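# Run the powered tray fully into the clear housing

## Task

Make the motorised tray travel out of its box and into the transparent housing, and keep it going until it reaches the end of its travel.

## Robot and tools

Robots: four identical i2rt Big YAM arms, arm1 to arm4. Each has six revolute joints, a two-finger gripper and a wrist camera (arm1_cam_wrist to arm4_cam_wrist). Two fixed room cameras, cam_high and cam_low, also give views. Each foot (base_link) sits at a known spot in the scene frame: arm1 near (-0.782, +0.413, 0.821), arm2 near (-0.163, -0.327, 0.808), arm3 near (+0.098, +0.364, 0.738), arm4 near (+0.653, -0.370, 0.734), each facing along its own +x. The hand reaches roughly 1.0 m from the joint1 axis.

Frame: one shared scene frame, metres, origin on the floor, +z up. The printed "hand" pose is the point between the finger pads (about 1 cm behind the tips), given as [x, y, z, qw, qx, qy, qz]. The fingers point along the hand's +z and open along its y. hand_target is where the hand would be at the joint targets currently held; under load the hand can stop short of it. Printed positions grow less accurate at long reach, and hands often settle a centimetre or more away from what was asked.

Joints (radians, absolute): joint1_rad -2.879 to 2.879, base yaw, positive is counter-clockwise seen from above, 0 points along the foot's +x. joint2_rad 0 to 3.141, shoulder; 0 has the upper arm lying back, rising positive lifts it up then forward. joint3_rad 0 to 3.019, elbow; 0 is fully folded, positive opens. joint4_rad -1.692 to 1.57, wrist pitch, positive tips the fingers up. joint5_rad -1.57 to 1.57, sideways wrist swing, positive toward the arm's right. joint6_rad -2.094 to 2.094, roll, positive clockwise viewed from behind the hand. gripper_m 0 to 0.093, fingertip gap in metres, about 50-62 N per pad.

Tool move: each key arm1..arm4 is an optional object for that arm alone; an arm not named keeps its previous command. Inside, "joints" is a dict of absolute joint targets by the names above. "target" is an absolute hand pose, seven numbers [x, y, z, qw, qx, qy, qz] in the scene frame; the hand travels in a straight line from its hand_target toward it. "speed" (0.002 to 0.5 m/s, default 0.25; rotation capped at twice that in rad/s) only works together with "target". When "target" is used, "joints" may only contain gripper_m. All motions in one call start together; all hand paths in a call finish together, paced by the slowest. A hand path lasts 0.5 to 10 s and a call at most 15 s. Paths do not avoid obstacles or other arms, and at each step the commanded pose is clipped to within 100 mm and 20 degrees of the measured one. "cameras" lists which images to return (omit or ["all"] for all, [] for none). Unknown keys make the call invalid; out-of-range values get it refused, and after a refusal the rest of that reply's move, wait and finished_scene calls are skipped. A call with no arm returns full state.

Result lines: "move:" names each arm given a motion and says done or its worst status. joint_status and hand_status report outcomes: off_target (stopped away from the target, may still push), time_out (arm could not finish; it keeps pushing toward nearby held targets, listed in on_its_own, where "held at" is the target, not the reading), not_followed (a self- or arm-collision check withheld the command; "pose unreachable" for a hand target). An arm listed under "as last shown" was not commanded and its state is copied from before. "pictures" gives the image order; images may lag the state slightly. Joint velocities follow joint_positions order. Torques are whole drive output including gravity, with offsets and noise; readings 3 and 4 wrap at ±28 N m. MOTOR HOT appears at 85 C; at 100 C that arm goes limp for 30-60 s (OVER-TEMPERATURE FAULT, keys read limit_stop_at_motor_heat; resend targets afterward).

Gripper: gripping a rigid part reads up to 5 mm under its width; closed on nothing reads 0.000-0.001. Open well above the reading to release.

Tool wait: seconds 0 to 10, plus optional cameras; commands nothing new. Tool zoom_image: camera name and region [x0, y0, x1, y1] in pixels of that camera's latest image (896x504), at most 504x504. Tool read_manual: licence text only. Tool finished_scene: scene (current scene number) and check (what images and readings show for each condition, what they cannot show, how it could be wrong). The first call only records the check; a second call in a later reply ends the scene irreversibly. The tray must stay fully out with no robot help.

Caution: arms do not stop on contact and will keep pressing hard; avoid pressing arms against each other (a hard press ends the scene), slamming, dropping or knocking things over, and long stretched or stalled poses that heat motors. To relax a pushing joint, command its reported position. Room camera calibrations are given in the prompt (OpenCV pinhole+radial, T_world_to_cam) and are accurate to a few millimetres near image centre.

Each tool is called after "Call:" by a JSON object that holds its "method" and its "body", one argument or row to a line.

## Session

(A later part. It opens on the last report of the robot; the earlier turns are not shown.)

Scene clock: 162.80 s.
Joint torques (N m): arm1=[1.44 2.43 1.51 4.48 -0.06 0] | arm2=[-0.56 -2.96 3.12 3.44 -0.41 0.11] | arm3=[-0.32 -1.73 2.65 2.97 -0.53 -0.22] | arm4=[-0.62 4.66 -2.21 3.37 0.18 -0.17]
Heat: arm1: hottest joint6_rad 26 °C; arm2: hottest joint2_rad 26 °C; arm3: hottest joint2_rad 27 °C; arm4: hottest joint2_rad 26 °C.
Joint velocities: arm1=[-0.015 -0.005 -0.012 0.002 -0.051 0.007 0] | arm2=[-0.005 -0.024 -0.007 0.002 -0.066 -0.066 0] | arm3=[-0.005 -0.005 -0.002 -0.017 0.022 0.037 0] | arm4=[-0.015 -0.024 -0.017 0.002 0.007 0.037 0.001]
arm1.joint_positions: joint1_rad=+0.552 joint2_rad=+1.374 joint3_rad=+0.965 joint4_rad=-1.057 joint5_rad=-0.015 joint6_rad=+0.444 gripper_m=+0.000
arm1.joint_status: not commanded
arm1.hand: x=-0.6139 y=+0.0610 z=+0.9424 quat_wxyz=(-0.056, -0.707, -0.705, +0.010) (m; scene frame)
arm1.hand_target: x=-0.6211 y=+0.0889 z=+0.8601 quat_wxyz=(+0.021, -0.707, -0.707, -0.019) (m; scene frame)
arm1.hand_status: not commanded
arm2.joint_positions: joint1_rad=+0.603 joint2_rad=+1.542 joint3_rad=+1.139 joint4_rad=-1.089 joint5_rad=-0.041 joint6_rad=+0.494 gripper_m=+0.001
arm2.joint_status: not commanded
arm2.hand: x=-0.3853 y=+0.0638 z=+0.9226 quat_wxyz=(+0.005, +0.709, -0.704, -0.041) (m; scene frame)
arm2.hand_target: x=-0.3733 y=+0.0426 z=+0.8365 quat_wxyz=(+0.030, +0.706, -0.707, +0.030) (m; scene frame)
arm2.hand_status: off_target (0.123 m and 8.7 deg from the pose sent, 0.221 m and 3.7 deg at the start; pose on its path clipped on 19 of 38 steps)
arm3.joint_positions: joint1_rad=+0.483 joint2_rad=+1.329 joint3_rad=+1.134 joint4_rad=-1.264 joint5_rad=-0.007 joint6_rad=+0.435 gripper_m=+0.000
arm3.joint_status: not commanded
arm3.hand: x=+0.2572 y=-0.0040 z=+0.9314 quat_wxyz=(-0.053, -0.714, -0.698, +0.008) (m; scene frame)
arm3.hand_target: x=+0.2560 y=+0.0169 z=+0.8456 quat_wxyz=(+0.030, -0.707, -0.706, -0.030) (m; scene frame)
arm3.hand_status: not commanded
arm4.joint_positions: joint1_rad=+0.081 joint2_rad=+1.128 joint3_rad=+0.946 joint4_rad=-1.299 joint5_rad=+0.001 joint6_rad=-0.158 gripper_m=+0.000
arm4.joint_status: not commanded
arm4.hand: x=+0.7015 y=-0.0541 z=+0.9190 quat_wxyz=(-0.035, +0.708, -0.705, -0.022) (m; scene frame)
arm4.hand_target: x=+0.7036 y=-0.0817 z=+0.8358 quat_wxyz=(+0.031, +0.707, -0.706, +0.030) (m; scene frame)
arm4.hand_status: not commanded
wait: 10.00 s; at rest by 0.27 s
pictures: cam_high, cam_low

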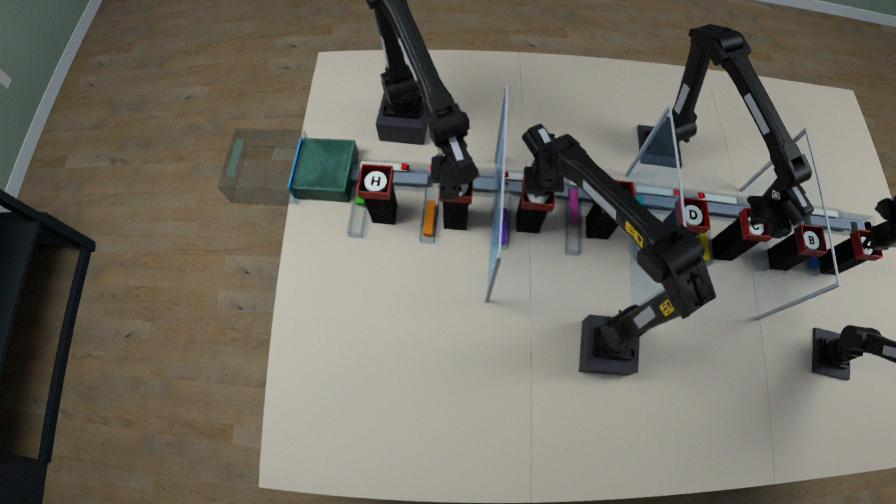

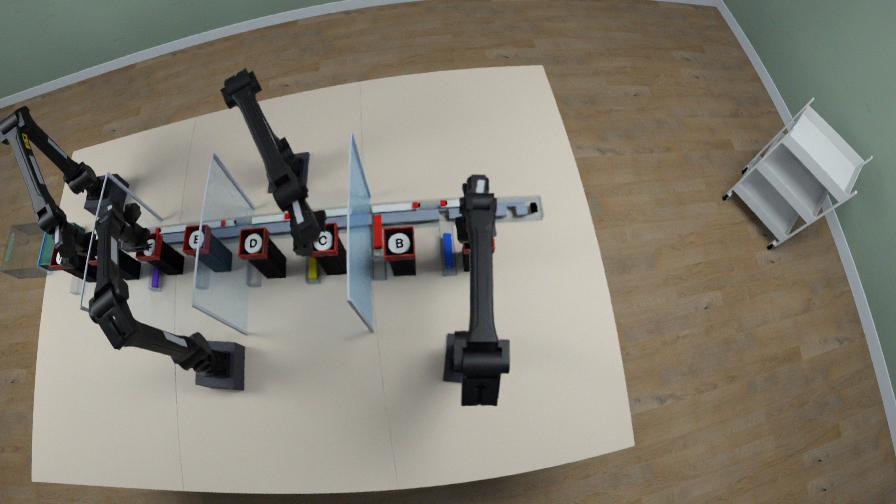

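Call:
{"method": "wait", "body": {
  "seconds": 10,
  "cameras": []
}}

Call:
{"method": "wait", "body": {
  "seconds": 10,
  "cameras": ["cam_high", "cam_low"]
}}

Call:
{"method": "zoom_image", "body": {
  "camera": "cam_high",
  "region": [420, 155, 480, 245]
}}

Call:
{"method": "zoom_image", "body": {
  "camera": "cam_low",
  "region": [140, 190, 240, 290]
}}

Call:
{"method": "zoom_image", "body": {
  "camera": "cam_low",
  "region": [425, 190, 485, 280]
}}

Scene clock: 174.37 s.
Joint torques (N m): arm1=[1.44 2.49 1.47 4.45 -0.04 0.01] | arm2=[-1.08 -3.14 3.17 3.49 -0.37 0.1] | arm3=[-0.44 -1.85 2.65 2.97 -0.52 -0.23] | arm4=[-0.62 4.72 -2.21 3.38 0.18 -0.17]
Heat: arm1: hottest joint6_rad 26 °C; arm2: hottest joint2_rad 26 °C; arm3: hottest joint2_rad 27 °C; arm4: hottest joint2_rad 26 °C.
Joint velocities: arm1=[0.005 -0.005 -0.012 0.002 0.022 0.007 0] | arm2=[-0.005 -0.015 0.007 -0.017 -0.007 0.051 0] | arm3=[0.005 -0.015 -0.007 0.012 -0.007 -0.022 0] | arm4=[-0.005 0.005 0.007 0.002 -0.051 0.022 0.001]
arm1.joint_positions: joint1_rad=+0.552 joint2_rad=+1.374 joint3_rad=+0.965 joint4_rad=-1.057 joint5_rad=-0.015 joint6_rad=+0.444 gripper_m=+0.000
arm1.joint_status: not commanded
arm1.hand: x=-0.6139 y=+0.0610 z=+0.9424 quat_wxyz=(-0.056, -0.707, -0.705, +0.010) (m; scene frame)
arm1.hand_target: x=-0.6211 y=+0.0889 z=+0.8601 quat_wxyz=(+0.021, -0.707, -0.707, -0.019) (m; scene frame)
arm1.hand_status: not commanded
arm2.joint_positions: joint1_rad=+0.603 joint2_rad=+1.542 joint3_rad=+1.139 joint4_rad=-1.089 joint5_rad=-0.041 joint6_rad=+0.494 gripper_m=+0.001
arm2.joint_status: not commanded
arm2.hand: x=-0.3853 y=+0.0638 z=+0.9226 quat_wxyz=(+0.005, +0.709, -0.704, -0.041) (m; scene frame)
arm2.hand_target: x=-0.3733 y=+0.0426 z=+0.8365 quat_wxyz=(+0.030, +0.706, -0.707, +0.030) (m; scene frame)
arm2.hand_status: off_target (0.123 m and 8.7 deg from the pose sent, 0.221 m and 3.7 deg at the start; pose on its path clipped on 19 of 38 steps)
arm3.joint_positions: joint1_rad=+0.483 joint2_rad=+1.329 joint3_rad=+1.134 joint4_rad=-1.264 joint5_rad=-0.007 joint6_rad=+0.435 gripper_m=+0.000
arm3.joint_status: not commanded
arm3.hand: x=+0.2572 y=-0.0040 z=+0.9314 quat_wxyz=(-0.053, -0.714, -0.698, +0.008) (m; scene frame)
arm3.hand_target: x=+0.2560 y=+0.0169 z=+0.8456 quat_wxyz=(+0.030, -0.707, -0.706, -0.030) (m; scene frame)
arm3.hand_status: not commanded
arm4.joint_positions: joint1_rad=+0.081 joint2_rad=+1.128 joint3_rad=+0.946 joint4_rad=-1.299 joint5_rad=+0.001 joint6_rad=-0.158 gripper_m=+0.000
arm4.joint_status: not commanded
arm4.hand: x=+0.7015 y=-0.0541 z=+0.9190 quat_wxyz=(-0.035, +0.708, -0.705, -0.022) (m; scene frame)
arm4.hand_target: x=+0.7036 y=-0.0817 z=+0.8358 quat_wxyz=(+0.031, +0.707, -0.706, +0.030) (m; scene frame)
arm4.hand_status: not commanded
wait: 10.00 s; at rest from the start
pictures: none
No camera images: "cameras" was empty.

Scene clock: 184.37 s.
Joint torques (N m): arm1=[1.49 2.61 1.5 4.48 -0.05 0.01] | arm2=[-1.2 -2.73 3.11 3.45 -0.41 0.11] | arm3=[-0.44 -1.79 2.65 2.99 -0.52 -0.22] | arm4=[-0.56 4.66 -2.22 3.37 0.18 -0.17]
Heat: arm1: hottest joint6_rad 26 °C; arm2: hottest joint2_rad 26 °C; arm3: hottest joint2_rad 27 °C; arm4: hottest joint2_rad 26 °C.
Joint velocities: arm1=[-0.005 -0.015 -0.007 -0.017 0.066 0.066 -0.001] | arm2=[-0.005 -0.005 0.002 -0.007 -0.007 0.066 -0.001] | arm3=[0.015 0.005 -0.002 0.012 -0.022 0.037 -0.001] | arm4=[-0.005 0.005 -0.007 -0.007 -0.022 0.007 -0.001]
arm1.joint_positions: joint1_rad=+0.552 joint2_rad=+1.374 joint3_rad=+0.965 joint4_rad=-1.057 joint5_rad=-0.015 joint6_rad=+0.444 gripper_m=+0.000
arm1.joint_status: not commanded
arm1.hand: x=-0.6139 y=+0.0610 z=+0.9424 quat_wxyz=(-0.056, -0.707, -0.705, +0.010) (m; scene frame)
arm1.hand_target: x=-0.6211 y=+0.0889 z=+0.8601 quat_wxyz=(+0.021, -0.707, -0.707, -0.019) (m; scene frame)
arm1.hand_status: not commanded
arm2.joint_positions: joint1_rad=+0.603 joint2_rad=+1.542 joint3_rad=+1.139 joint4_rad=-1.089 joint5_rad=-0.041 joint6_rad=+0.494 gripper_m=+0.001
arm2.joint_status: not commanded
arm2.hand: x=-0.3853 y=+0.0638 z=+0.9226 quat_wxyz=(+0.005, +0.709, -0.704, -0.041) (m; scene frame)
arm2.hand_target: x=-0.3733 y=+0.0426 z=+0.8365 quat_wxyz=(+0.030, +0.706, -0.707, +0.030) (m; scene frame)
arm2.hand_status: off_target (0.123 m and 8.7 deg from the pose sent, 0.221 m and 3.7 deg at the start; pose on its path clipped on 19 of 38 steps)
arm3.joint_positions: joint1_rad=+0.483 joint2_rad=+1.329 joint3_rad=+1.134 joint4_rad=-1.264 joint5_rad=-0.007 joint6_rad=+0.435 gripper_m=+0.000
arm3.joint_status: not commanded
arm3.hand: x=+0.2572 y=-0.0040 z=+0.9314 quat_wxyz=(-0.053, -0.714, -0.698, +0.008) (m; scene frame)
arm3.hand_target: x=+0.2560 y=+0.0169 z=+0.8456 quat_wxyz=(+0.030, -0.707, -0.706, -0.030) (m; scene frame)
arm3.hand_status: not commanded
arm4.joint_positions: joint1_rad=+0.081 joint2_rad=+1.128 joint3_rad=+0.946 joint4_rad=-1.299 joint5_rad=+0.001 joint6_rad=-0.158 gripper_m=+0.000
arm4.joint_status: not commanded
arm4.hand: x=+0.7015 y=-0.0541 z=+0.9190 quat_wxyz=(-0.035, +0.708, -0.705, -0.022) (m; scene frame)
arm4.hand_target: x=+0.7036 y=-0.0817 z=+0.8358 quat_wxyz=(+0.031, +0.707, -0.706, +0.030) (m; scene frame)
arm4.hand_status: not commanded
wait: 10.00 s; at rest by 0.27 s
pictures: cam_high, cam_low

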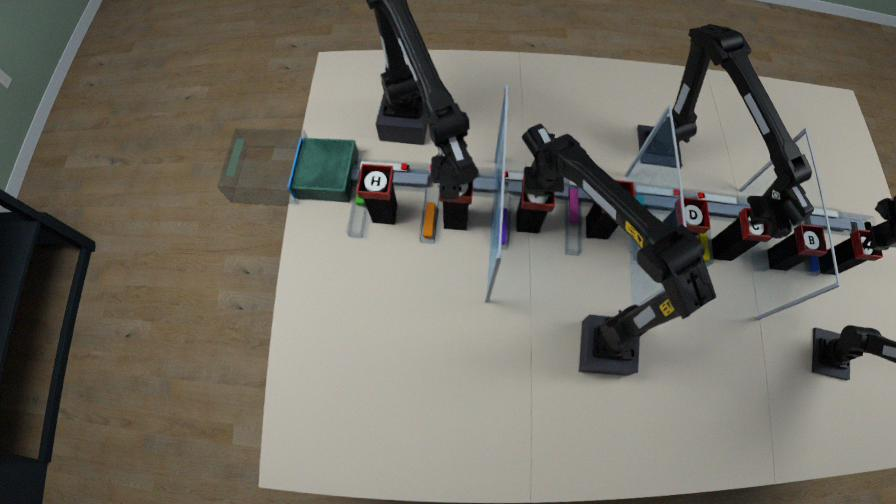

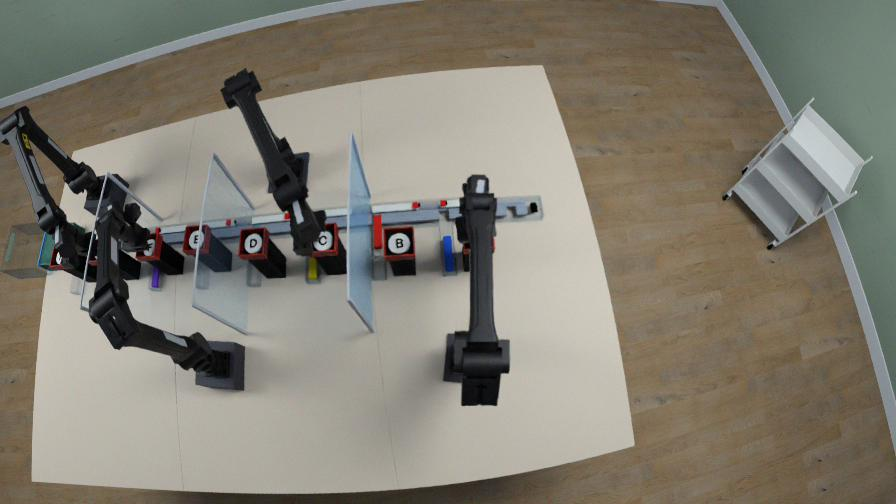

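Scaled by 5.600 from the camera's 896x504 image, which has a finer 1280x720 frame.

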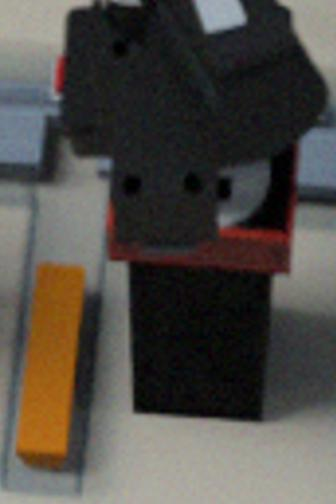

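Scaled by 5.040 from the camera's 896x504 image, which has a finer 1280x720 frame.

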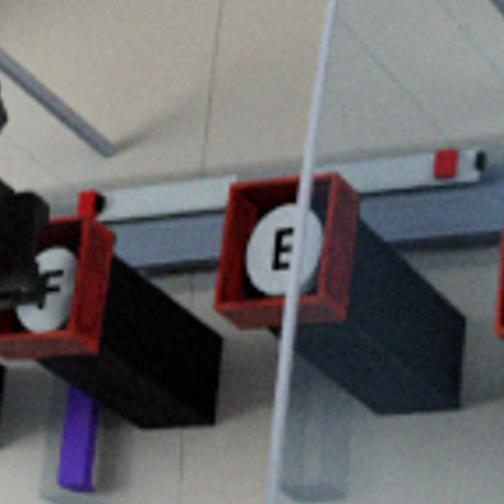

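Scaled by 5.600 from the camera's 896x504 image, which has a finer 1280x720 frame.

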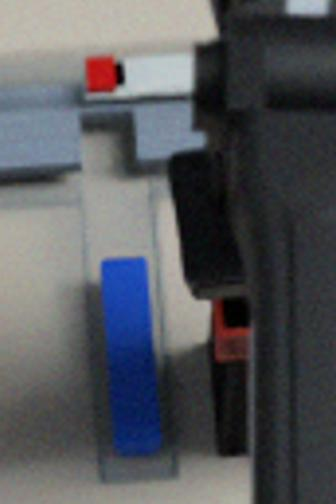

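Call:
{"method": "wait", "body": {
  "seconds": 9,
  "cameras": []
}}

Call:
{"method": "move", "body": {
  "arm1": {"target": [-0.604, 0.038, 1.06, 0, 0.7071, 0.7071, 0], "speed": 0.5},
  "arm4": {"target": [0.70, -0.035, 1.04, 0, 0.7071, -0.7071, 0], "speed": 0.5},
  "cameras": []
}}

Call:
{"method": "move", "body": {
  "arm1": {"target": [-0.818, 0.068, 1.06, 0, 0.7071, 0.7071, 0], "speed": 0.4},
  "arm4": {"target": [0.498, -0.035, 1.04, 0, 0.7071, -0.7071, 0], "speed": 0.4},
  "cameras": ["arm1_cam_wrist", "arm4_cam_wrist"]
}}

Scene clock: 193.53 s.
Joint torques (N m): arm1=[1.44 2.55 1.51 4.48 -0.04 0] | arm2=[-0.67 -2.49 3.11 3.45 -0.39 0.14] | arm3=[-0.44 -1.79 2.66 2.97 -0.53 -0.23] | arm4=[-0.62 4.66 -2.22 3.37 0.19 -0.17]
Heat: arm1: hottest joint6_rad 26 °C; arm2: hottest joint2_rad 26 °C; arm3: hottest joint2_rad 27 °C; arm4: hottest joint2_rad 26 °C.
Joint velocities: arm1=[-0.005 -0.015 -0.007 -0.027 -0.037 -0.037 0] | arm2=[-0.015 -0.005 -0.012 0.002 -0.007 0.007 0.002] | arm3=[0.005 -0.005 -0.007 0.002 -0.022 0.051 0] | arm4=[-0.005 0.005 0.007 0.012 0.037 0.022 0]
arm1.joint_positions: joint1_rad=+0.552 joint2_rad=+1.374 joint3_rad=+0.965 joint4_rad=-1.057 joint5_rad=-0.015 joint6_rad=+0.444 gripper_m=+0.000
arm1.joint_status: not commanded
arm1.hand: x=-0.6139 y=+0.0610 z=+0.9424 quat_wxyz=(-0.056, -0.707, -0.705, +0.010) (m; scene frame)
arm1.hand_target: x=-0.6211 y=+0.0889 z=+0.8601 quat_wxyz=(+0.021, -0.707, -0.707, -0.019) (m; scene frame)
arm1.hand_status: not commanded
arm2.joint_positions: joint1_rad=+0.603 joint2_rad=+1.542 joint3_rad=+1.139 joint4_rad=-1.089 joint5_rad=-0.041 joint6_rad=+0.494 gripper_m=+0.001
arm2.joint_status: not commanded
arm2.hand: x=-0.3853 y=+0.0638 z=+0.9226 quat_wxyz=(+0.005, +0.709, -0.704, -0.041) (m; scene frame)
arm2.hand_target: x=-0.3733 y=+0.0426 z=+0.8365 quat_wxyz=(+0.030, +0.706, -0.707, +0.030) (m; scene frame)
arm2.hand_status: off_target (0.123 m and 8.7 deg from the pose sent, 0.221 m and 3.7 deg at the start; pose on its path clipped on 19 of 38 steps)
arm3.joint_positions: joint1_rad=+0.483 joint2_rad=+1.329 joint3_rad=+1.134 joint4_rad=-1.264 joint5_rad=-0.007 joint6_rad=+0.435 gripper_m=+0.000
arm3.joint_status: not commanded
arm3.hand: x=+0.2572 y=-0.0040 z=+0.9314 quat_wxyz=(-0.053, -0.714, -0.698, +0.008) (m; scene frame)
arm3.hand_target: x=+0.2560 y=+0.0169 z=+0.8456 quat_wxyz=(+0.030, -0.707, -0.706, -0.030) (m; scene frame)
arm3.hand_status: not commanded
arm4.joint_positions: joint1_rad=+0.081 joint2_rad=+1.128 joint3_rad=+0.946 joint4_rad=-1.299 joint5_rad=+0.001 joint6_rad=-0.158 gripper_m=+0.000
arm4.joint_status: not commanded
arm4.hand: x=+0.7015 y=-0.0541 z=+0.9190 quat_wxyz=(-0.035, +0.708, -0.705, -0.022) (m; scene frame)
arm4.hand_target: x=+0.7036 y=-0.0817 z=+0.8358 quat_wxyz=(+0.031, +0.707, -0.706, +0.030) (m; scene frame)
arm4.hand_status: not commanded
wait: 9.00 s; at rest by 0.10 s
pictures: none
No camera images: "cameras" was empty.

Scene clock: 195.07 s.
Joint torques (N m): arm1=[0.85 -8.64 11.67 0.47 0.26 -0.04] | arm2=[-0.97 -2.61 3.08 3.3 -0.4 0.12] | arm3=[-0.26 -1.79 2.63 2.97 -0.53 -0.22] | arm4=[0.97 -6.48 15.8 -0.51 -0.18 0.05]
Heat: arm1: hottest joint3_rad 26 °C; arm2: hottest joint2_rad 26 °C; arm3: hottest joint2_rad 27 °C; arm4: hottest joint2_rad 26 °C.
move: arm1 off_target; arm4 off_target
Joint velocities: arm1=[-0.005 -0.015 -0.007 0.022 -0.037 -0.037 0.001] | arm2=[-0.005 -0.005 -0.007 -0.002 0.022 0.037 0.001] | arm3=[-0.005 -0.005 0.012 0.002 0.022 -0.022 0] | arm4=[-0.005 -0.024 0.012 0.012 -0.022 0.11 -0.001]
arm1.joint_positions: joint1_rad=+0.552 joint2_rad=+1.425 joint3_rad=+1.297 joint4_rad=-1.483 joint5_rad=-0.001 joint6_rad=+0.444 gripper_m=+0.000
arm1.joint_status: not commanded
arm1.hand: x=-0.6114 y=+0.0495 z=+1.0442 quat_wxyz=(+0.015, -0.708, -0.706, -0.009) (m; scene frame)
arm1.hand_target: x=-0.6038 y=+0.0369 z=+1.0597 quat_wxyz=(+0.000, -0.708, -0.707, -0.001) (m; scene frame)
arm1.hand_status: off_target (0.021 m and 2.0 deg from the pose sent, 0.120 m and 6.5 deg at the start)
arm2.joint_positions: joint1_rad=+0.603 joint2_rad=+1.542 joint3_rad=+1.139 joint4_rad=-1.089 joint5_rad=-0.041 joint6_rad=+0.494 gripper_m=+0.001
arm2.joint_status: not commanded
arm2.hand: x=-0.3853 y=+0.0638 z=+0.9226 quat_wxyz=(+0.005, +0.709, -0.704, -0.041) (m; scene frame)
arm2.hand_target: x=-0.3733 y=+0.0426 z=+0.8365 quat_wxyz=(+0.030, +0.706, -0.707, +0.030) (m; scene frame)
arm2.hand_status: not commanded
arm3: as last shown
arm4.joint_positions: joint1_rad=+0.084 joint2_rad=+1.209 joint3_rad=+1.268 joint4_rad=-1.669 joint5_rad=-0.002 joint6_rad=-0.156 gripper_m=+0.000
arm4.joint_status: not commanded
arm4.hand: x=+0.7005 y=-0.0486 z=+1.0169 quat_wxyz=(+0.018, +0.709, -0.705, +0.015) (m; scene frame)
arm4.hand_target: x=+0.6997 y=-0.0358 z=+1.0391 quat_wxyz=(+0.000, +0.708, -0.707, +0.000) (m; scene frame)
arm4.hand_status: off_target (0.027 m and 2.7 deg from the pose sent, 0.122 m and 4.7 deg at the start)
pictures: none
No camera images: "cameras" was empty.

Scene clock: 196.83 s.
Joint torques (N m): arm1=[-0.03 -7.18 8.09 0.57 -0.11 -0.18] | arm2=[-0.67 -3.19 3.1 3.4 -0.39 0.16] | arm3=[-0.38 -1.85 2.65 2.95 -0.52 -0.22] | arm4=[0.97 -7.12 16.32 -0.02 0.08 0.07]
Heat: arm1: hottest joint3_rad 26 °C; arm2: hottest joint2_rad 26 °C; arm3: hottest joint2_rad 27 °C; arm4: hottest joint2_rad 26 °C.
move: arm1 done; arm4 off_target
Joint velocities: arm1=[0.005 -0.005 -0.007 -0.012 0.037 0.037 0] | arm2=[-0.005 -0.015 0.012 -0.017 0.007 0.051 0.001] | arm3=[-0.015 0.005 -0.017 -0.002 -0.066 -0.037 0] | arm4=[-0.005 0.005 -0.007 -0.002 -0.022 0.037 0]
arm1.joint_positions: joint1_rad=+0.023 joint2_rad=+1.248 joint3_rad=+1.174 joint4_rad=-1.491 joint5_rad=-0.002 joint6_rad=-0.085 gripper_m=+0.000
arm1.joint_status: not commanded
arm1.hand: x=-0.8138 y=+0.0666 z=+1.0594 quat_wxyz=(-0.007, -0.708, -0.707, +0.000) (m; scene frame)
arm1.hand_target: x=-0.8153 y=+0.0689 z=+1.0602 quat_wxyz=(-0.007, -0.707, -0.707, -0.002) (m; scene frame)
arm1.hand_status: done (0.004 m and 0.8 deg from the pose sent, 0.208 m and 2.0 deg at the start)
arm2, arm3: as last shown
arm4.joint_positions: joint1_rad=+0.668 joint2_rad=+1.277 joint3_rad=+1.329 joint4_rad=-1.666 joint5_rad=-0.007 joint6_rad=+0.430 gripper_m=+0.000
arm4.joint_status: not commanded
arm4.hand: x=+0.5049 y=-0.0527 z=+1.0173 quat_wxyz=(+0.013, +0.708, -0.705, +0.024) (m; scene frame)
arm4.hand_target: x=+0.4957 y=-0.0368 z=+1.0398 quat_wxyz=(+0.000, +0.707, -0.707, -0.005) (m; scene frame)
arm4.hand_status: off_target (0.030 m and 3.1 deg from the pose sent, 0.204 m and 2.7 deg at the start)
pictures: arm1_cam_wrist, arm4_cam_wrist
camera_calibration:
arm1_cam_wrist: T_world_to_cam=[[-0.999669, -0.000515481, -0.0257056, -0.785733], [-0.0158322, 0.800101, 0.599656, -0.69991], [0.020258, 0.599865, -0.799845, 0.944836], [0, 0, 0, 1]] pos_world=[-0.815695, -0.00718019, 1.15523]
arm4_cam_wrist: T_world_to_cam=[[0.999631, 0.00798223, 0.0259667, -0.532224], [-0.0102196, -0.775145, 0.6317, -0.673937], [0.0251704, -0.631733, -0.774778, 0.866702], [0, 0, 0, 1]] pos_world=[0.503325, 0.029373, 1.11105]

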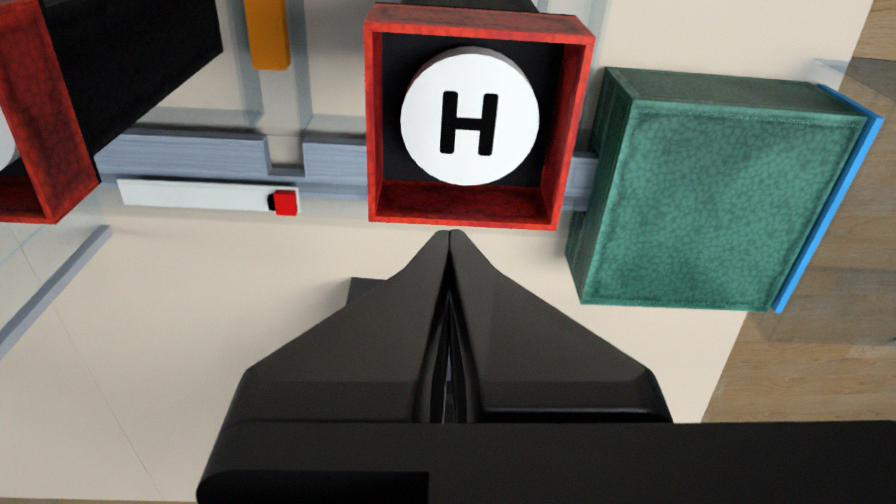

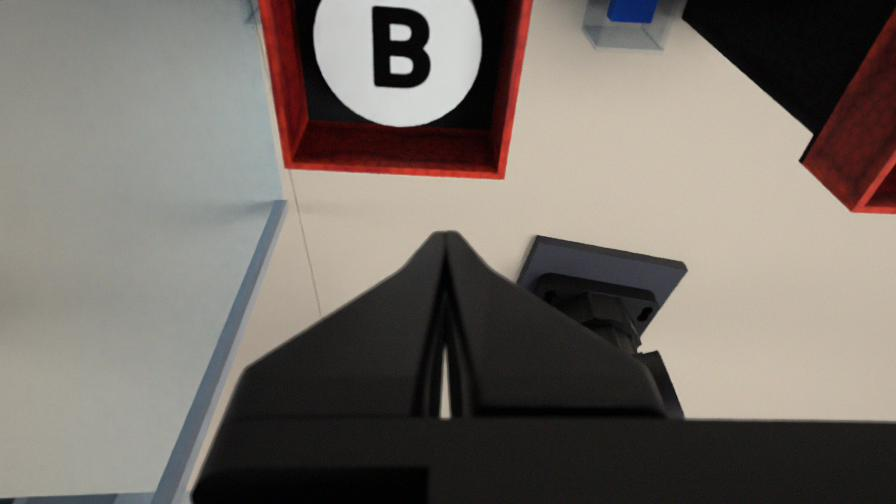

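Call:
{"method": "move", "body": {
  "arm4": {"target": [0.492, -0.015, 1.025, 0, 0.7071, -0.7071, 0], "speed": 0.3},
  "arm1": {"target": [-0.819, 0.088, 1.035, 0, 0.7071, 0.7071, 0], "speed": 0.3},
  "cameras": ["arm1_cam_wrist", "arm4_cam_wrist"]
}}

Scene clock: 198.93 s.
Joint torques (N m): arm1=[-0.15 -7.36 7.66 1.22 0.21 -0.17] | arm2=[-0.85 -2.84 3.06 3.41 -0.39 0.14] | arm3=[-0.44 -1.9 2.66 2.96 -0.53 -0.21] | arm4=[0.15 -8.41 16.27 0.25 0.07 -0.07]
Heat: arm1: hottest joint3_rad 26 °C; arm2: hottest joint2_rad 26 °C; arm3: hottest joint2_rad 27 °C; arm4: hottest joint2_rad 26 °C.
move: arm1 done; arm4 off_target
Joint velocities: arm1=[-0.005 -0.005 -0.002 -0.017 -0.037 -0.051 0] | arm2=[-0.005 -0.015 0.017 0.007 0.037 -0.037 0] | arm3=[0.005 -0.005 -0.017 -0.002 -0.022 0.066 0.001] | arm4=[-0.005 -0.005 -0.002 -0.002 -0.051 0.007 -0.001]
arm1.joint_positions: joint1_rad=+0.015 joint2_rad=+1.218 joint3_rad=+1.078 joint4_rad=-1.453 joint5_rad=+0.003 joint6_rad=-0.095 gripper_m=+0.000
arm1.joint_status: not commanded
arm1.hand: x=-0.8154 y=+0.0879 z=+1.0326 quat_wxyz=(+0.004, -0.707, -0.707, -0.009) (m; scene frame)
arm1.hand_target: x=-0.8186 y=+0.0884 z=+1.0352 quat_wxyz=(+0.000, -0.707, -0.707, +0.000) (m; scene frame)
arm1.hand_status: done (0.004 m and 1.1 deg from the pose sent, 0.033 m and 0.8 deg at the start)
arm2, arm3: as last shown
arm4.joint_positions: joint1_rad=+0.667 joint2_rad=+1.335 joint3_rad=+1.340 joint4_rad=-1.640 joint5_rad=-0.002 joint6_rad=+0.431 gripper_m=+0.000
arm4.joint_status: not commanded
arm4.hand: x=+0.4987 y=-0.0366 z=+1.0016 quat_wxyz=(+0.014, +0.708, -0.706, +0.034) (m; scene frame)
arm4.hand_target: x=+0.4927 y=-0.0167 z=+1.0251 quat_wxyz=(+0.000, +0.707, -0.707, +0.000) (m; scene frame)
arm4.hand_status: off_target (0.033 m and 4.2 deg from the pose sent, 0.041 m and 3.1 deg at the start)
pictures: arm1_cam_wrist, arm4_cam_wrist
camera_calibration:
arm1_cam_wrist: T_world_to_cam=[[-0.999726, -0.000809618, -0.0233925, -0.790388], [-0.0151879, 0.782877, 0.621992, -0.721881], [0.0178098, 0.622176, -0.782674, 0.888979], [0, 0, 0, 1]] pos_world=[-0.816968, 0.0114019, 1.1263]
arm4_cam_wrist: T_world_to_cam=[[0.999219, 0.00731499, 0.0388275, -0.538457], [-0.019456, -0.764211, 0.644672, -0.659517], [0.0343882, -0.644924, -0.763472, 0.848498], [0, 0, 0, 1]] pos_world=[0.496027, 0.0471453, 1.09388]

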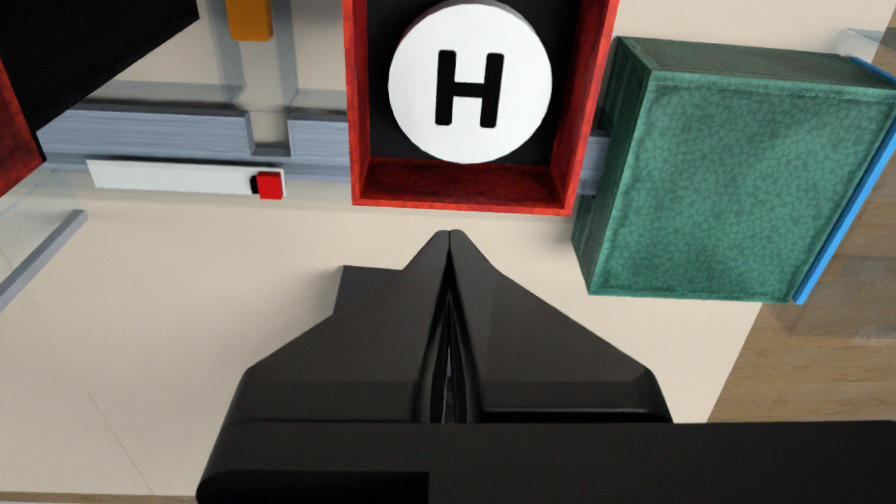

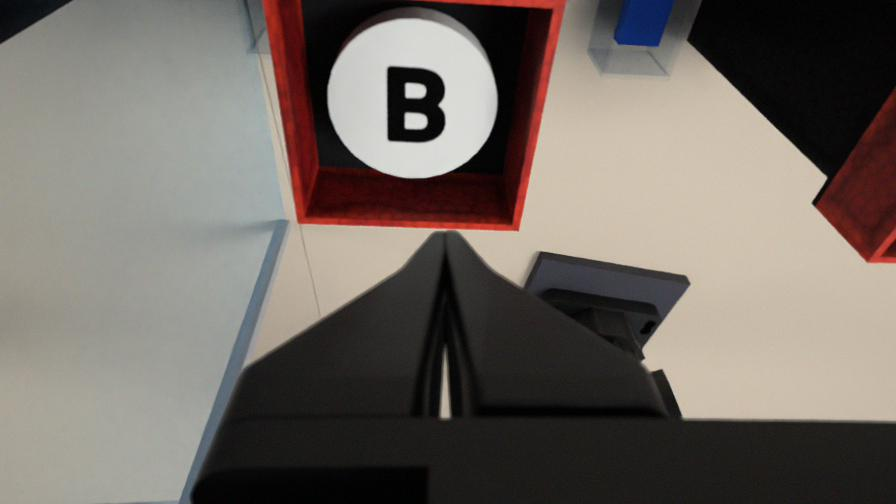

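Call:
{"method": "move", "body": {
  "arm4": {"target": [0.496, -0.030, 0.80, 0.03, 0.7065, -0.7065, 0.03], "speed": 0.35},
  "arm1": {"target": [-0.822, 0.093, 0.80, -0.02, 0.7069, 0.7069, 0.02], "speed": 0.35},
  "cameras": ["arm1_cam_wrist", "arm4_cam_wrist", "cam_high", "cam_low"]
}}

Scene clock: 201.23 s.
Joint torques (N m): arm1=[-0.32 5.13 1.52 3.64 0.2 -0.15] | arm2=[-0.73 -3.14 3.28 3.47 -0.37 0.11] | arm3=[-0.38 -1.9 2.66 2.96 -0.53 -0.22] | arm4=[0.15 3.55 -0.14 3.62 0.01 -0.17]
Heat: arm1: hottest joint3_rad 26 °C; arm2: hottest joint2_rad 26 °C; arm3: hottest joint2_rad 27 °C; arm4: hottest joint2_rad 26 °C.
move: arm1 off_target; arm4 off_target
Joint velocities: arm1=[-0.024 0.005 -0.012 0.022 -0.007 -0.022 0] | arm2=[-0.015 -0.015 -0.002 -0.007 -0.007 0.037 -0.001] | arm3=[-0.005 -0.015 -0.007 -0.012 -0.022 -0.007 0] | arm4=[-0.005 0.005 -0.002 -0.007 -0.037 -0.037 0.001]
arm1.joint_positions: joint1_rad=+0.009 joint2_rad=+1.248 joint3_rad=+0.804 joint4_rad=-0.993 joint5_rad=+0.007 joint6_rad=-0.102 gripper_m=+0.000
arm1.joint_status: not commanded
arm1.hand: x=-0.8191 y=+0.0714 z=+0.9256 quat_wxyz=(-0.043, -0.706, -0.705, +0.053) (m; scene frame)
arm1.hand_target: x=-0.8182 y=+0.1086 z=+0.8480 quat_wxyz=(+0.019, -0.707, -0.707, -0.021) (m; scene frame)
arm1.hand_status: off_target (0.128 m and 11.1 deg from the pose sent, 0.233 m and 2.2 deg at the start; pose on its path clipped on 24 of 44 steps)
arm2, arm3: as last shown
arm4.joint_positions: joint1_rad=+0.658 joint2_rad=+1.299 joint3_rad=+1.054 joint4_rad=-1.247 joint5_rad=-0.036 joint6_rad=+0.428 gripper_m=+0.000
arm4.joint_status: not commanded
arm4.hand: x=+0.4927 y=-0.0292 z=+0.9064 quat_wxyz=(+0.005, +0.706, -0.708, -0.039) (m; scene frame)
arm4.hand_target: x=+0.5029 y=-0.0463 z=+0.8205 quat_wxyz=(+0.031, +0.706, -0.706, +0.031) (m; scene frame)
arm4.hand_status: off_target (0.106 m and 8.4 deg from the pose sent, 0.202 m and 1.9 deg at the start; pose on its path clipped on 22 of 44 steps)
pictures: arm1_cam_wrist, arm4_cam_wrist, cam_high, cam_low
camera_calibration:
arm1_cam_wrist: T_world_to_cam=[[-0.999993, -0.00222564, -0.00284326, -0.815748], [-0.00333981, 0.869411, 0.494079, -0.520614], [0.00137232, 0.494085, -0.869413, 0.89156], [0, 0, 0, 1]] pos_world=[-0.818705, 0.0103056, 1.03004]
arm4_cam_wrist: T_world_to_cam=[[0.998661, 0.00106538, -0.0517133, -0.446628], [0.0294155, -0.83407, 0.550874, -0.533739], [-0.0425456, -0.551657, -0.832985, 0.884424], [0, 0, 0, 1]] pos_world=[0.499359, 0.0431986, 1.00764]

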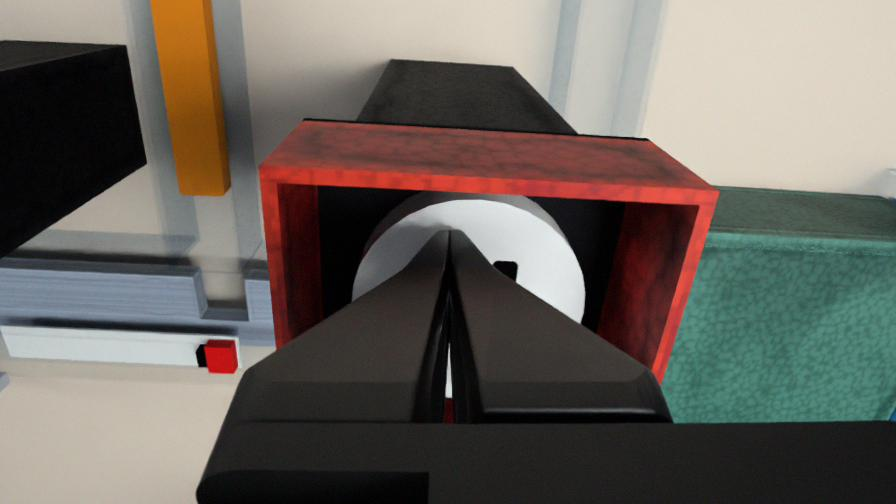

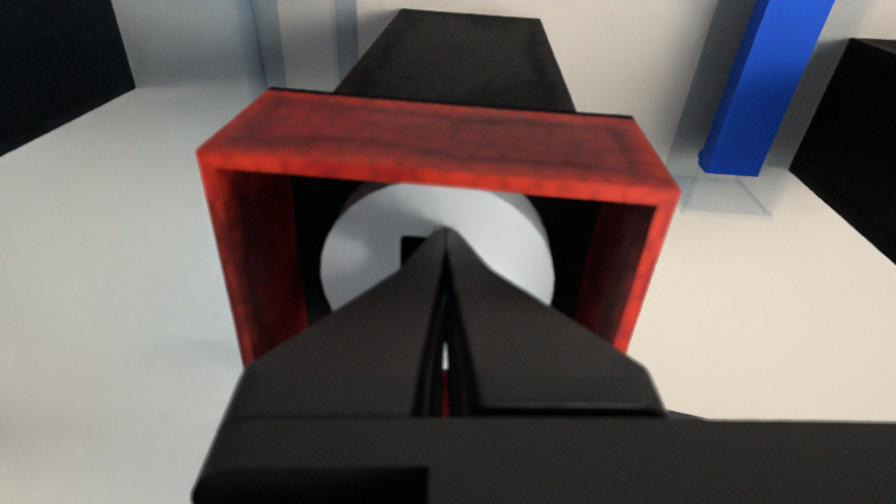

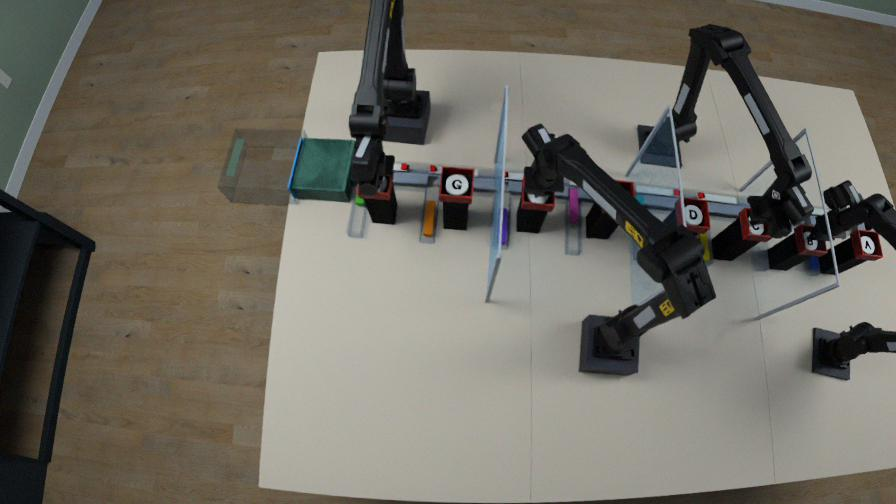

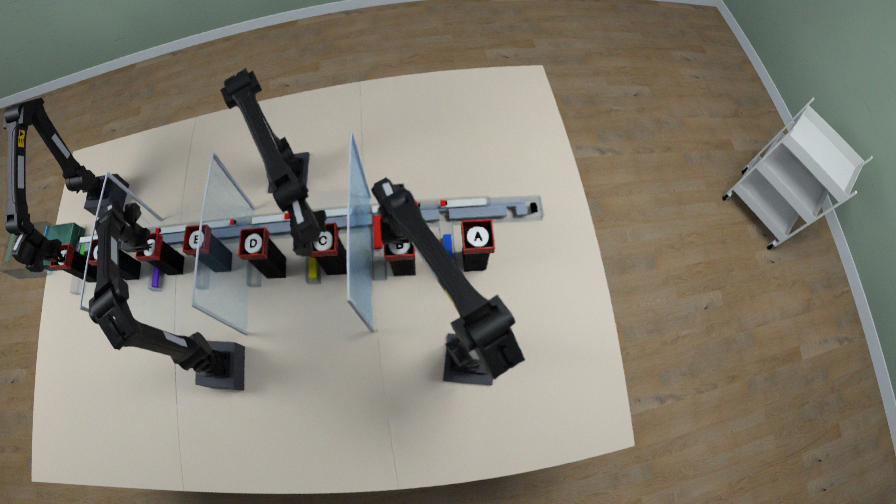

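Call:
{"method": "wait", "body": {
  "seconds": 4,
  "cameras": ["cam_high", "cam_low"]
}}

Call:
{"method": "zoom_image", "body": {
  "camera": "cam_high",
  "region": [330, 140, 550, 270]
}}

Call:
{"method": "zoom_image", "body": {
  "camera": "cam_low",
  "region": [280, 170, 500, 300]
}}

Scene clock: 205.40 s.
Joint torques (N m): arm1=[-0.38 5.13 1.51 3.69 0.2 -0.15] | arm2=[-1.14 -2.73 3.17 3.51 -0.42 0.11] | arm3=[-0.38 -1.85 2.61 2.99 -0.52 -0.22] | arm4=[0.15 3.6 -0.1 3.63 0.01 -0.17]
Heat: arm1: hottest joint3_rad 26 °C; arm2: hottest joint2_rad 26 °C; arm3: hottest joint2_rad 27 °C; arm4: hottest joint2_rad 26 °C.
Joint velocities: arm1=[-0.015 -0.015 -0.002 0.002 -0.022 -0.051 0.001] | arm2=[0.015 0.005 -0.017 -0.002 0.066 -0.037 0] | arm3=[0.005 -0.005 -0.007 0.012 0.037 -0.081 -0.001] | arm4=[-0.015 -0.015 -0.012 0.002 -0.051 0.007 0.001]
arm1.joint_positions: joint1_rad=+0.009 joint2_rad=+1.248 joint3_rad=+0.804 joint4_rad=-0.993 joint5_rad=+0.007 joint6_rad=-0.102 gripper_m=+0.000
arm1.joint_status: not commanded
arm1.hand: x=-0.8191 y=+0.0714 z=+0.9256 quat_wxyz=(-0.043, -0.706, -0.705, +0.053) (m; scene frame)
arm1.hand_target: x=-0.8182 y=+0.1087 z=+0.8480 quat_wxyz=(+0.019, -0.707, -0.707, -0.021) (m; scene frame)
arm1.hand_status: off_target (0.128 m and 11.1 deg from the pose sent, 0.233 m and 2.2 deg at the start; pose on its path clipped on 24 of 44 steps)
arm2.joint_positions: joint1_rad=+0.603 joint2_rad=+1.542 joint3_rad=+1.139 joint4_rad=-1.089 joint5_rad=-0.041 joint6_rad=+0.494 gripper_m=+0.001
arm2.joint_status: not commanded
arm2.hand: x=-0.3853 y=+0.0638 z=+0.9226 quat_wxyz=(+0.005, +0.709, -0.704, -0.041) (m; scene frame)
arm2.hand_target: x=-0.3733 y=+0.0426 z=+0.8365 quat_wxyz=(+0.030, +0.706, -0.707, +0.030) (m; scene frame)
arm2.hand_status: not commanded
arm3.joint_positions: joint1_rad=+0.483 joint2_rad=+1.329 joint3_rad=+1.134 joint4_rad=-1.264 joint5_rad=-0.007 joint6_rad=+0.435 gripper_m=+0.000
arm3.joint_status: not commanded
arm3.hand: x=+0.2572 y=-0.0040 z=+0.9314 quat_wxyz=(-0.053, -0.714, -0.698, +0.008) (m; scene frame)
arm3.hand_target: x=+0.2560 y=+0.0169 z=+0.8456 quat_wxyz=(+0.030, -0.707, -0.706, -0.030) (m; scene frame)
arm3.hand_status: not commanded
arm4.joint_positions: joint1_rad=+0.658 joint2_rad=+1.298 joint3_rad=+1.054 joint4_rad=-1.247 joint5_rad=-0.037 joint6_rad=+0.428 gripper_m=+0.000
arm4.joint_status: not commanded
arm4.hand: x=+0.4926 y=-0.0292 z=+0.9065 quat_wxyz=(+0.005, +0.706, -0.708, -0.040) (m; scene frame)
arm4.hand_target: x=+0.5028 y=-0.0462 z=+0.8207 quat_wxyz=(+0.031, +0.706, -0.706, +0.031) (m; scene frame)
arm4.hand_status: off_target (0.107 m and 8.5 deg from the pose sent, 0.202 m and 1.9 deg at the start; pose on its path clipped on 22 of 44 steps)
wait: 4.00 s; at rest by 0.10 s
pictures: cam_high, cam_low

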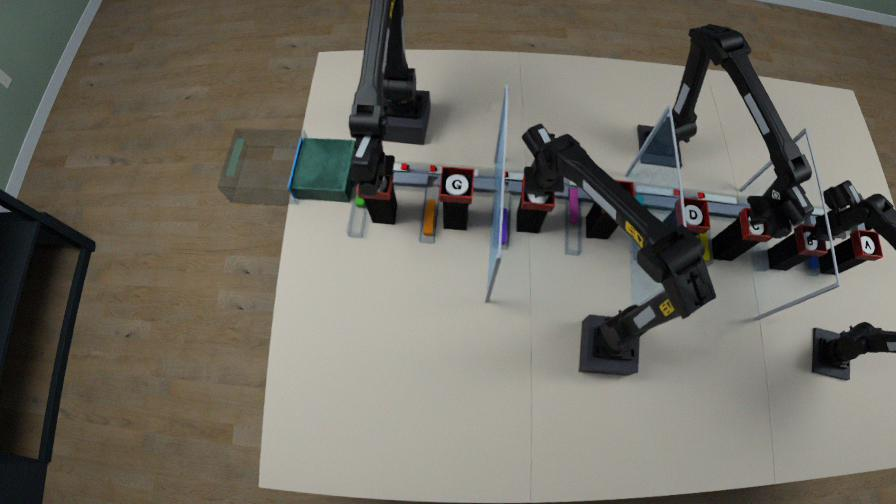

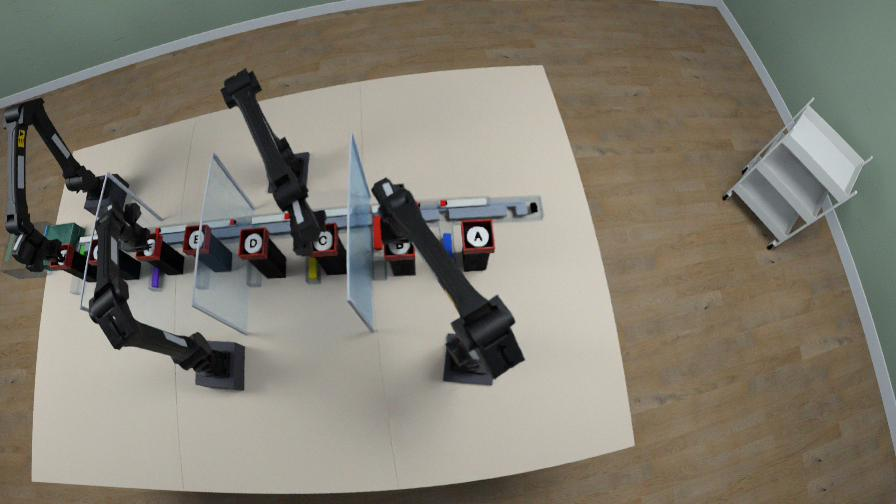

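Scaled by 2.291 from the camera's 896x504 image, which has a finer 1280x720 frame.

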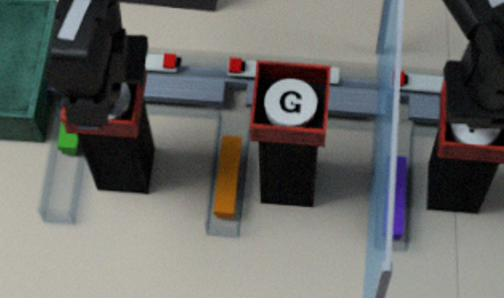

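Scaled by 2.291 from the camera's 896x504 image, which has a finer 1280x720 frame.

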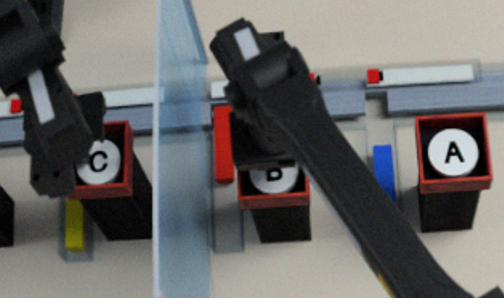

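Call:
{"method": "wait", "body": {
  "seconds": 6,
  "cameras": ["cam_high", "cam_low"]
}}

Call:
{"method": "zoom_image", "body": {
  "camera": "cam_high",
  "region": [340, 160, 400, 250]
}}

Call:
{"method": "zoom_image", "body": {
  "camera": "cam_low",
  "region": [350, 195, 410, 285]
}}

Scene clock: 211.50 s.
Joint torques (N m): arm1=[-0.26 5.19 1.44 3.66 0.2 -0.15] | arm2=[-0.73 -2.96 3.21 3.43 -0.36 0.11] | arm3=[-0.26 -1.85 2.63 2.96 -0.53 -0.22] | arm4=[0.15 3.55 -0.09 3.62 0.01 -0.17]
Heat: arm1: hottest joint3_rad 26 °C; arm2: hottest joint2_rad 26 °C; arm3: hottest joint2_rad 27 °C; arm4: hottest joint2_rad 26 °C.
Joint velocities: arm1=[-0.005 -0.024 -0.002 -0.007 -0.051 -0.007 0] | arm2=[-0.005 -0.005 -0.022 -0.017 -0.037 -0.022 0.001] | arm3=[0.005 -0.005 -0.017 0.007 0.007 0.007 0] | arm4=[-0.005 -0.015 -0.012 0.002 -0.022 -0.022 -0.001]
arm1.joint_positions: joint1_rad=+0.009 joint2_rad=+1.248 joint3_rad=+0.804 joint4_rad=-0.993 joint5_rad=+0.007 joint6_rad=-0.102 gripper_m=+0.000
arm1.joint_status: not commanded
arm1.hand: x=-0.8191 y=+0.0714 z=+0.9256 quat_wxyz=(-0.043, -0.706, -0.705, +0.053) (m; scene frame)
arm1.hand_target: x=-0.8182 y=+0.1087 z=+0.8480 quat_wxyz=(+0.019, -0.707, -0.707, -0.021) (m; scene frame)
arm1.hand_status: off_target (0.128 m and 11.1 deg from the pose sent, 0.233 m and 2.2 deg at the start; pose on its path clipped on 24 of 44 steps)
arm2.joint_positions: joint1_rad=+0.603 joint2_rad=+1.542 joint3_rad=+1.139 joint4_rad=-1.089 joint5_rad=-0.041 joint6_rad=+0.494 gripper_m=+0.001
arm2.joint_status: not commanded
arm2.hand: x=-0.3853 y=+0.0638 z=+0.9226 quat_wxyz=(+0.005, +0.709, -0.704, -0.041) (m; scene frame)
arm2.hand_target: x=-0.3733 y=+0.0426 z=+0.8365 quat_wxyz=(+0.030, +0.706, -0.707, +0.030) (m; scene frame)
arm2.hand_status: not commanded
arm3.joint_positions: joint1_rad=+0.483 joint2_rad=+1.329 joint3_rad=+1.134 joint4_rad=-1.264 joint5_rad=-0.007 joint6_rad=+0.435 gripper_m=+0.000
arm3.joint_status: not commanded
arm3.hand: x=+0.2572 y=-0.0040 z=+0.9314 quat_wxyz=(-0.053, -0.714, -0.698, +0.008) (m; scene frame)
arm3.hand_target: x=+0.2560 y=+0.0169 z=+0.8456 quat_wxyz=(+0.030, -0.707, -0.706, -0.030) (m; scene frame)
arm3.hand_status: not commanded
arm4.joint_positions: joint1_rad=+0.658 joint2_rad=+1.298 joint3_rad=+1.054 joint4_rad=-1.247 joint5_rad=-0.037 joint6_rad=+0.427 gripper_m=+0.000
arm4.joint_status: not commanded
arm4.hand: x=+0.4926 y=-0.0292 z=+0.9065 quat_wxyz=(+0.005, +0.706, -0.707, -0.040) (m; scene frame)
arm4.hand_target: x=+0.5028 y=-0.0462 z=+0.8207 quat_wxyz=(+0.031, +0.707, -0.706, +0.031) (m; scene frame)
arm4.hand_status: off_target (0.107 m and 8.5 deg from the pose sent, 0.202 m and 1.9 deg at the start; pose on its path clipped on 22 of 44 steps)
wait: 6.00 s; at rest by 0.17 s
pictures: cam_high, cam_low

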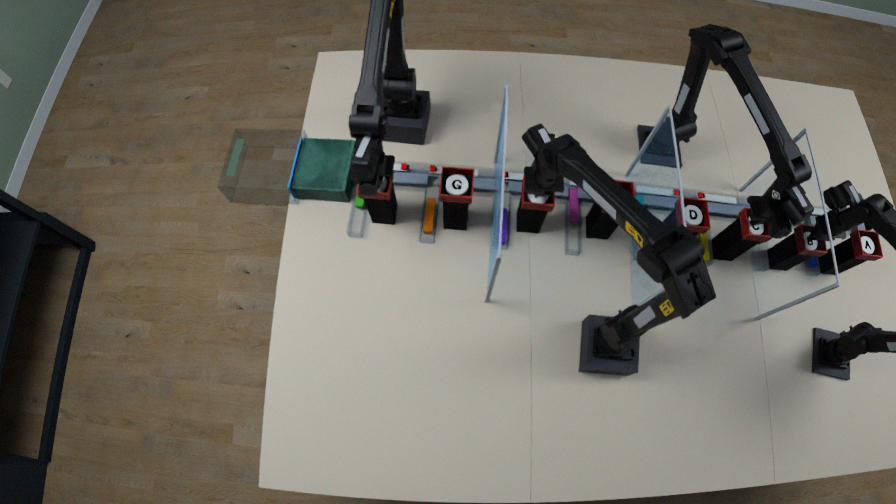

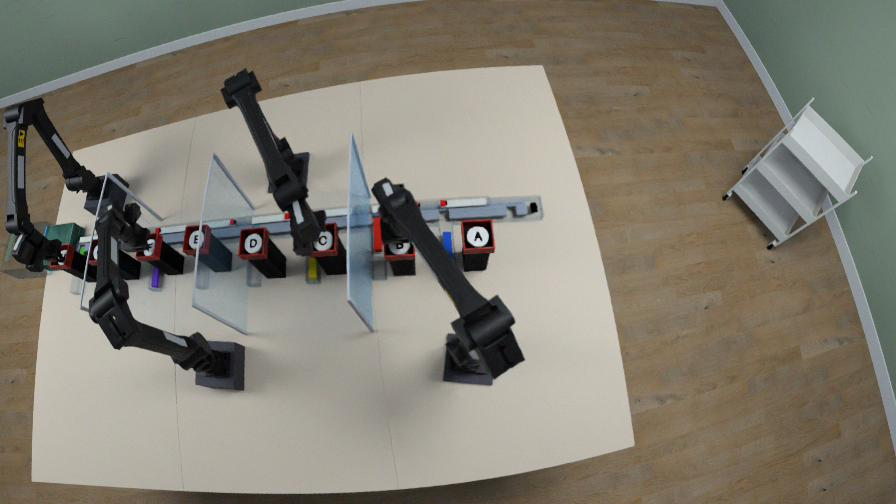

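Scaled by 5.600 from the camera's 896x504 image, which has a finer 1280x720 frame.

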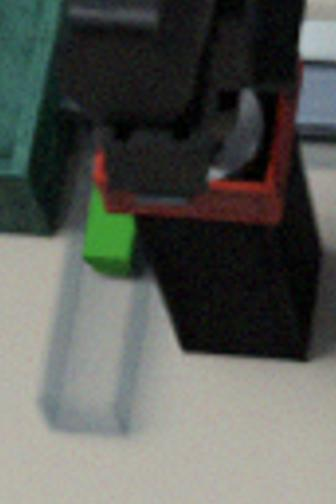

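Scaled by 5.600 from the camera's 896x504 image, which has a finer 1280x720 frame.

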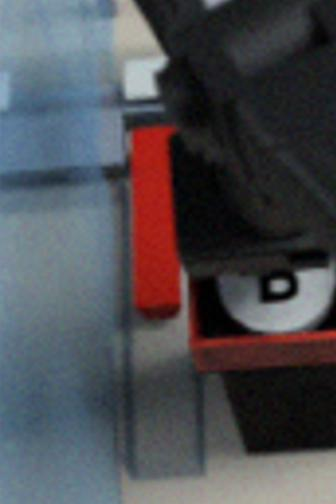

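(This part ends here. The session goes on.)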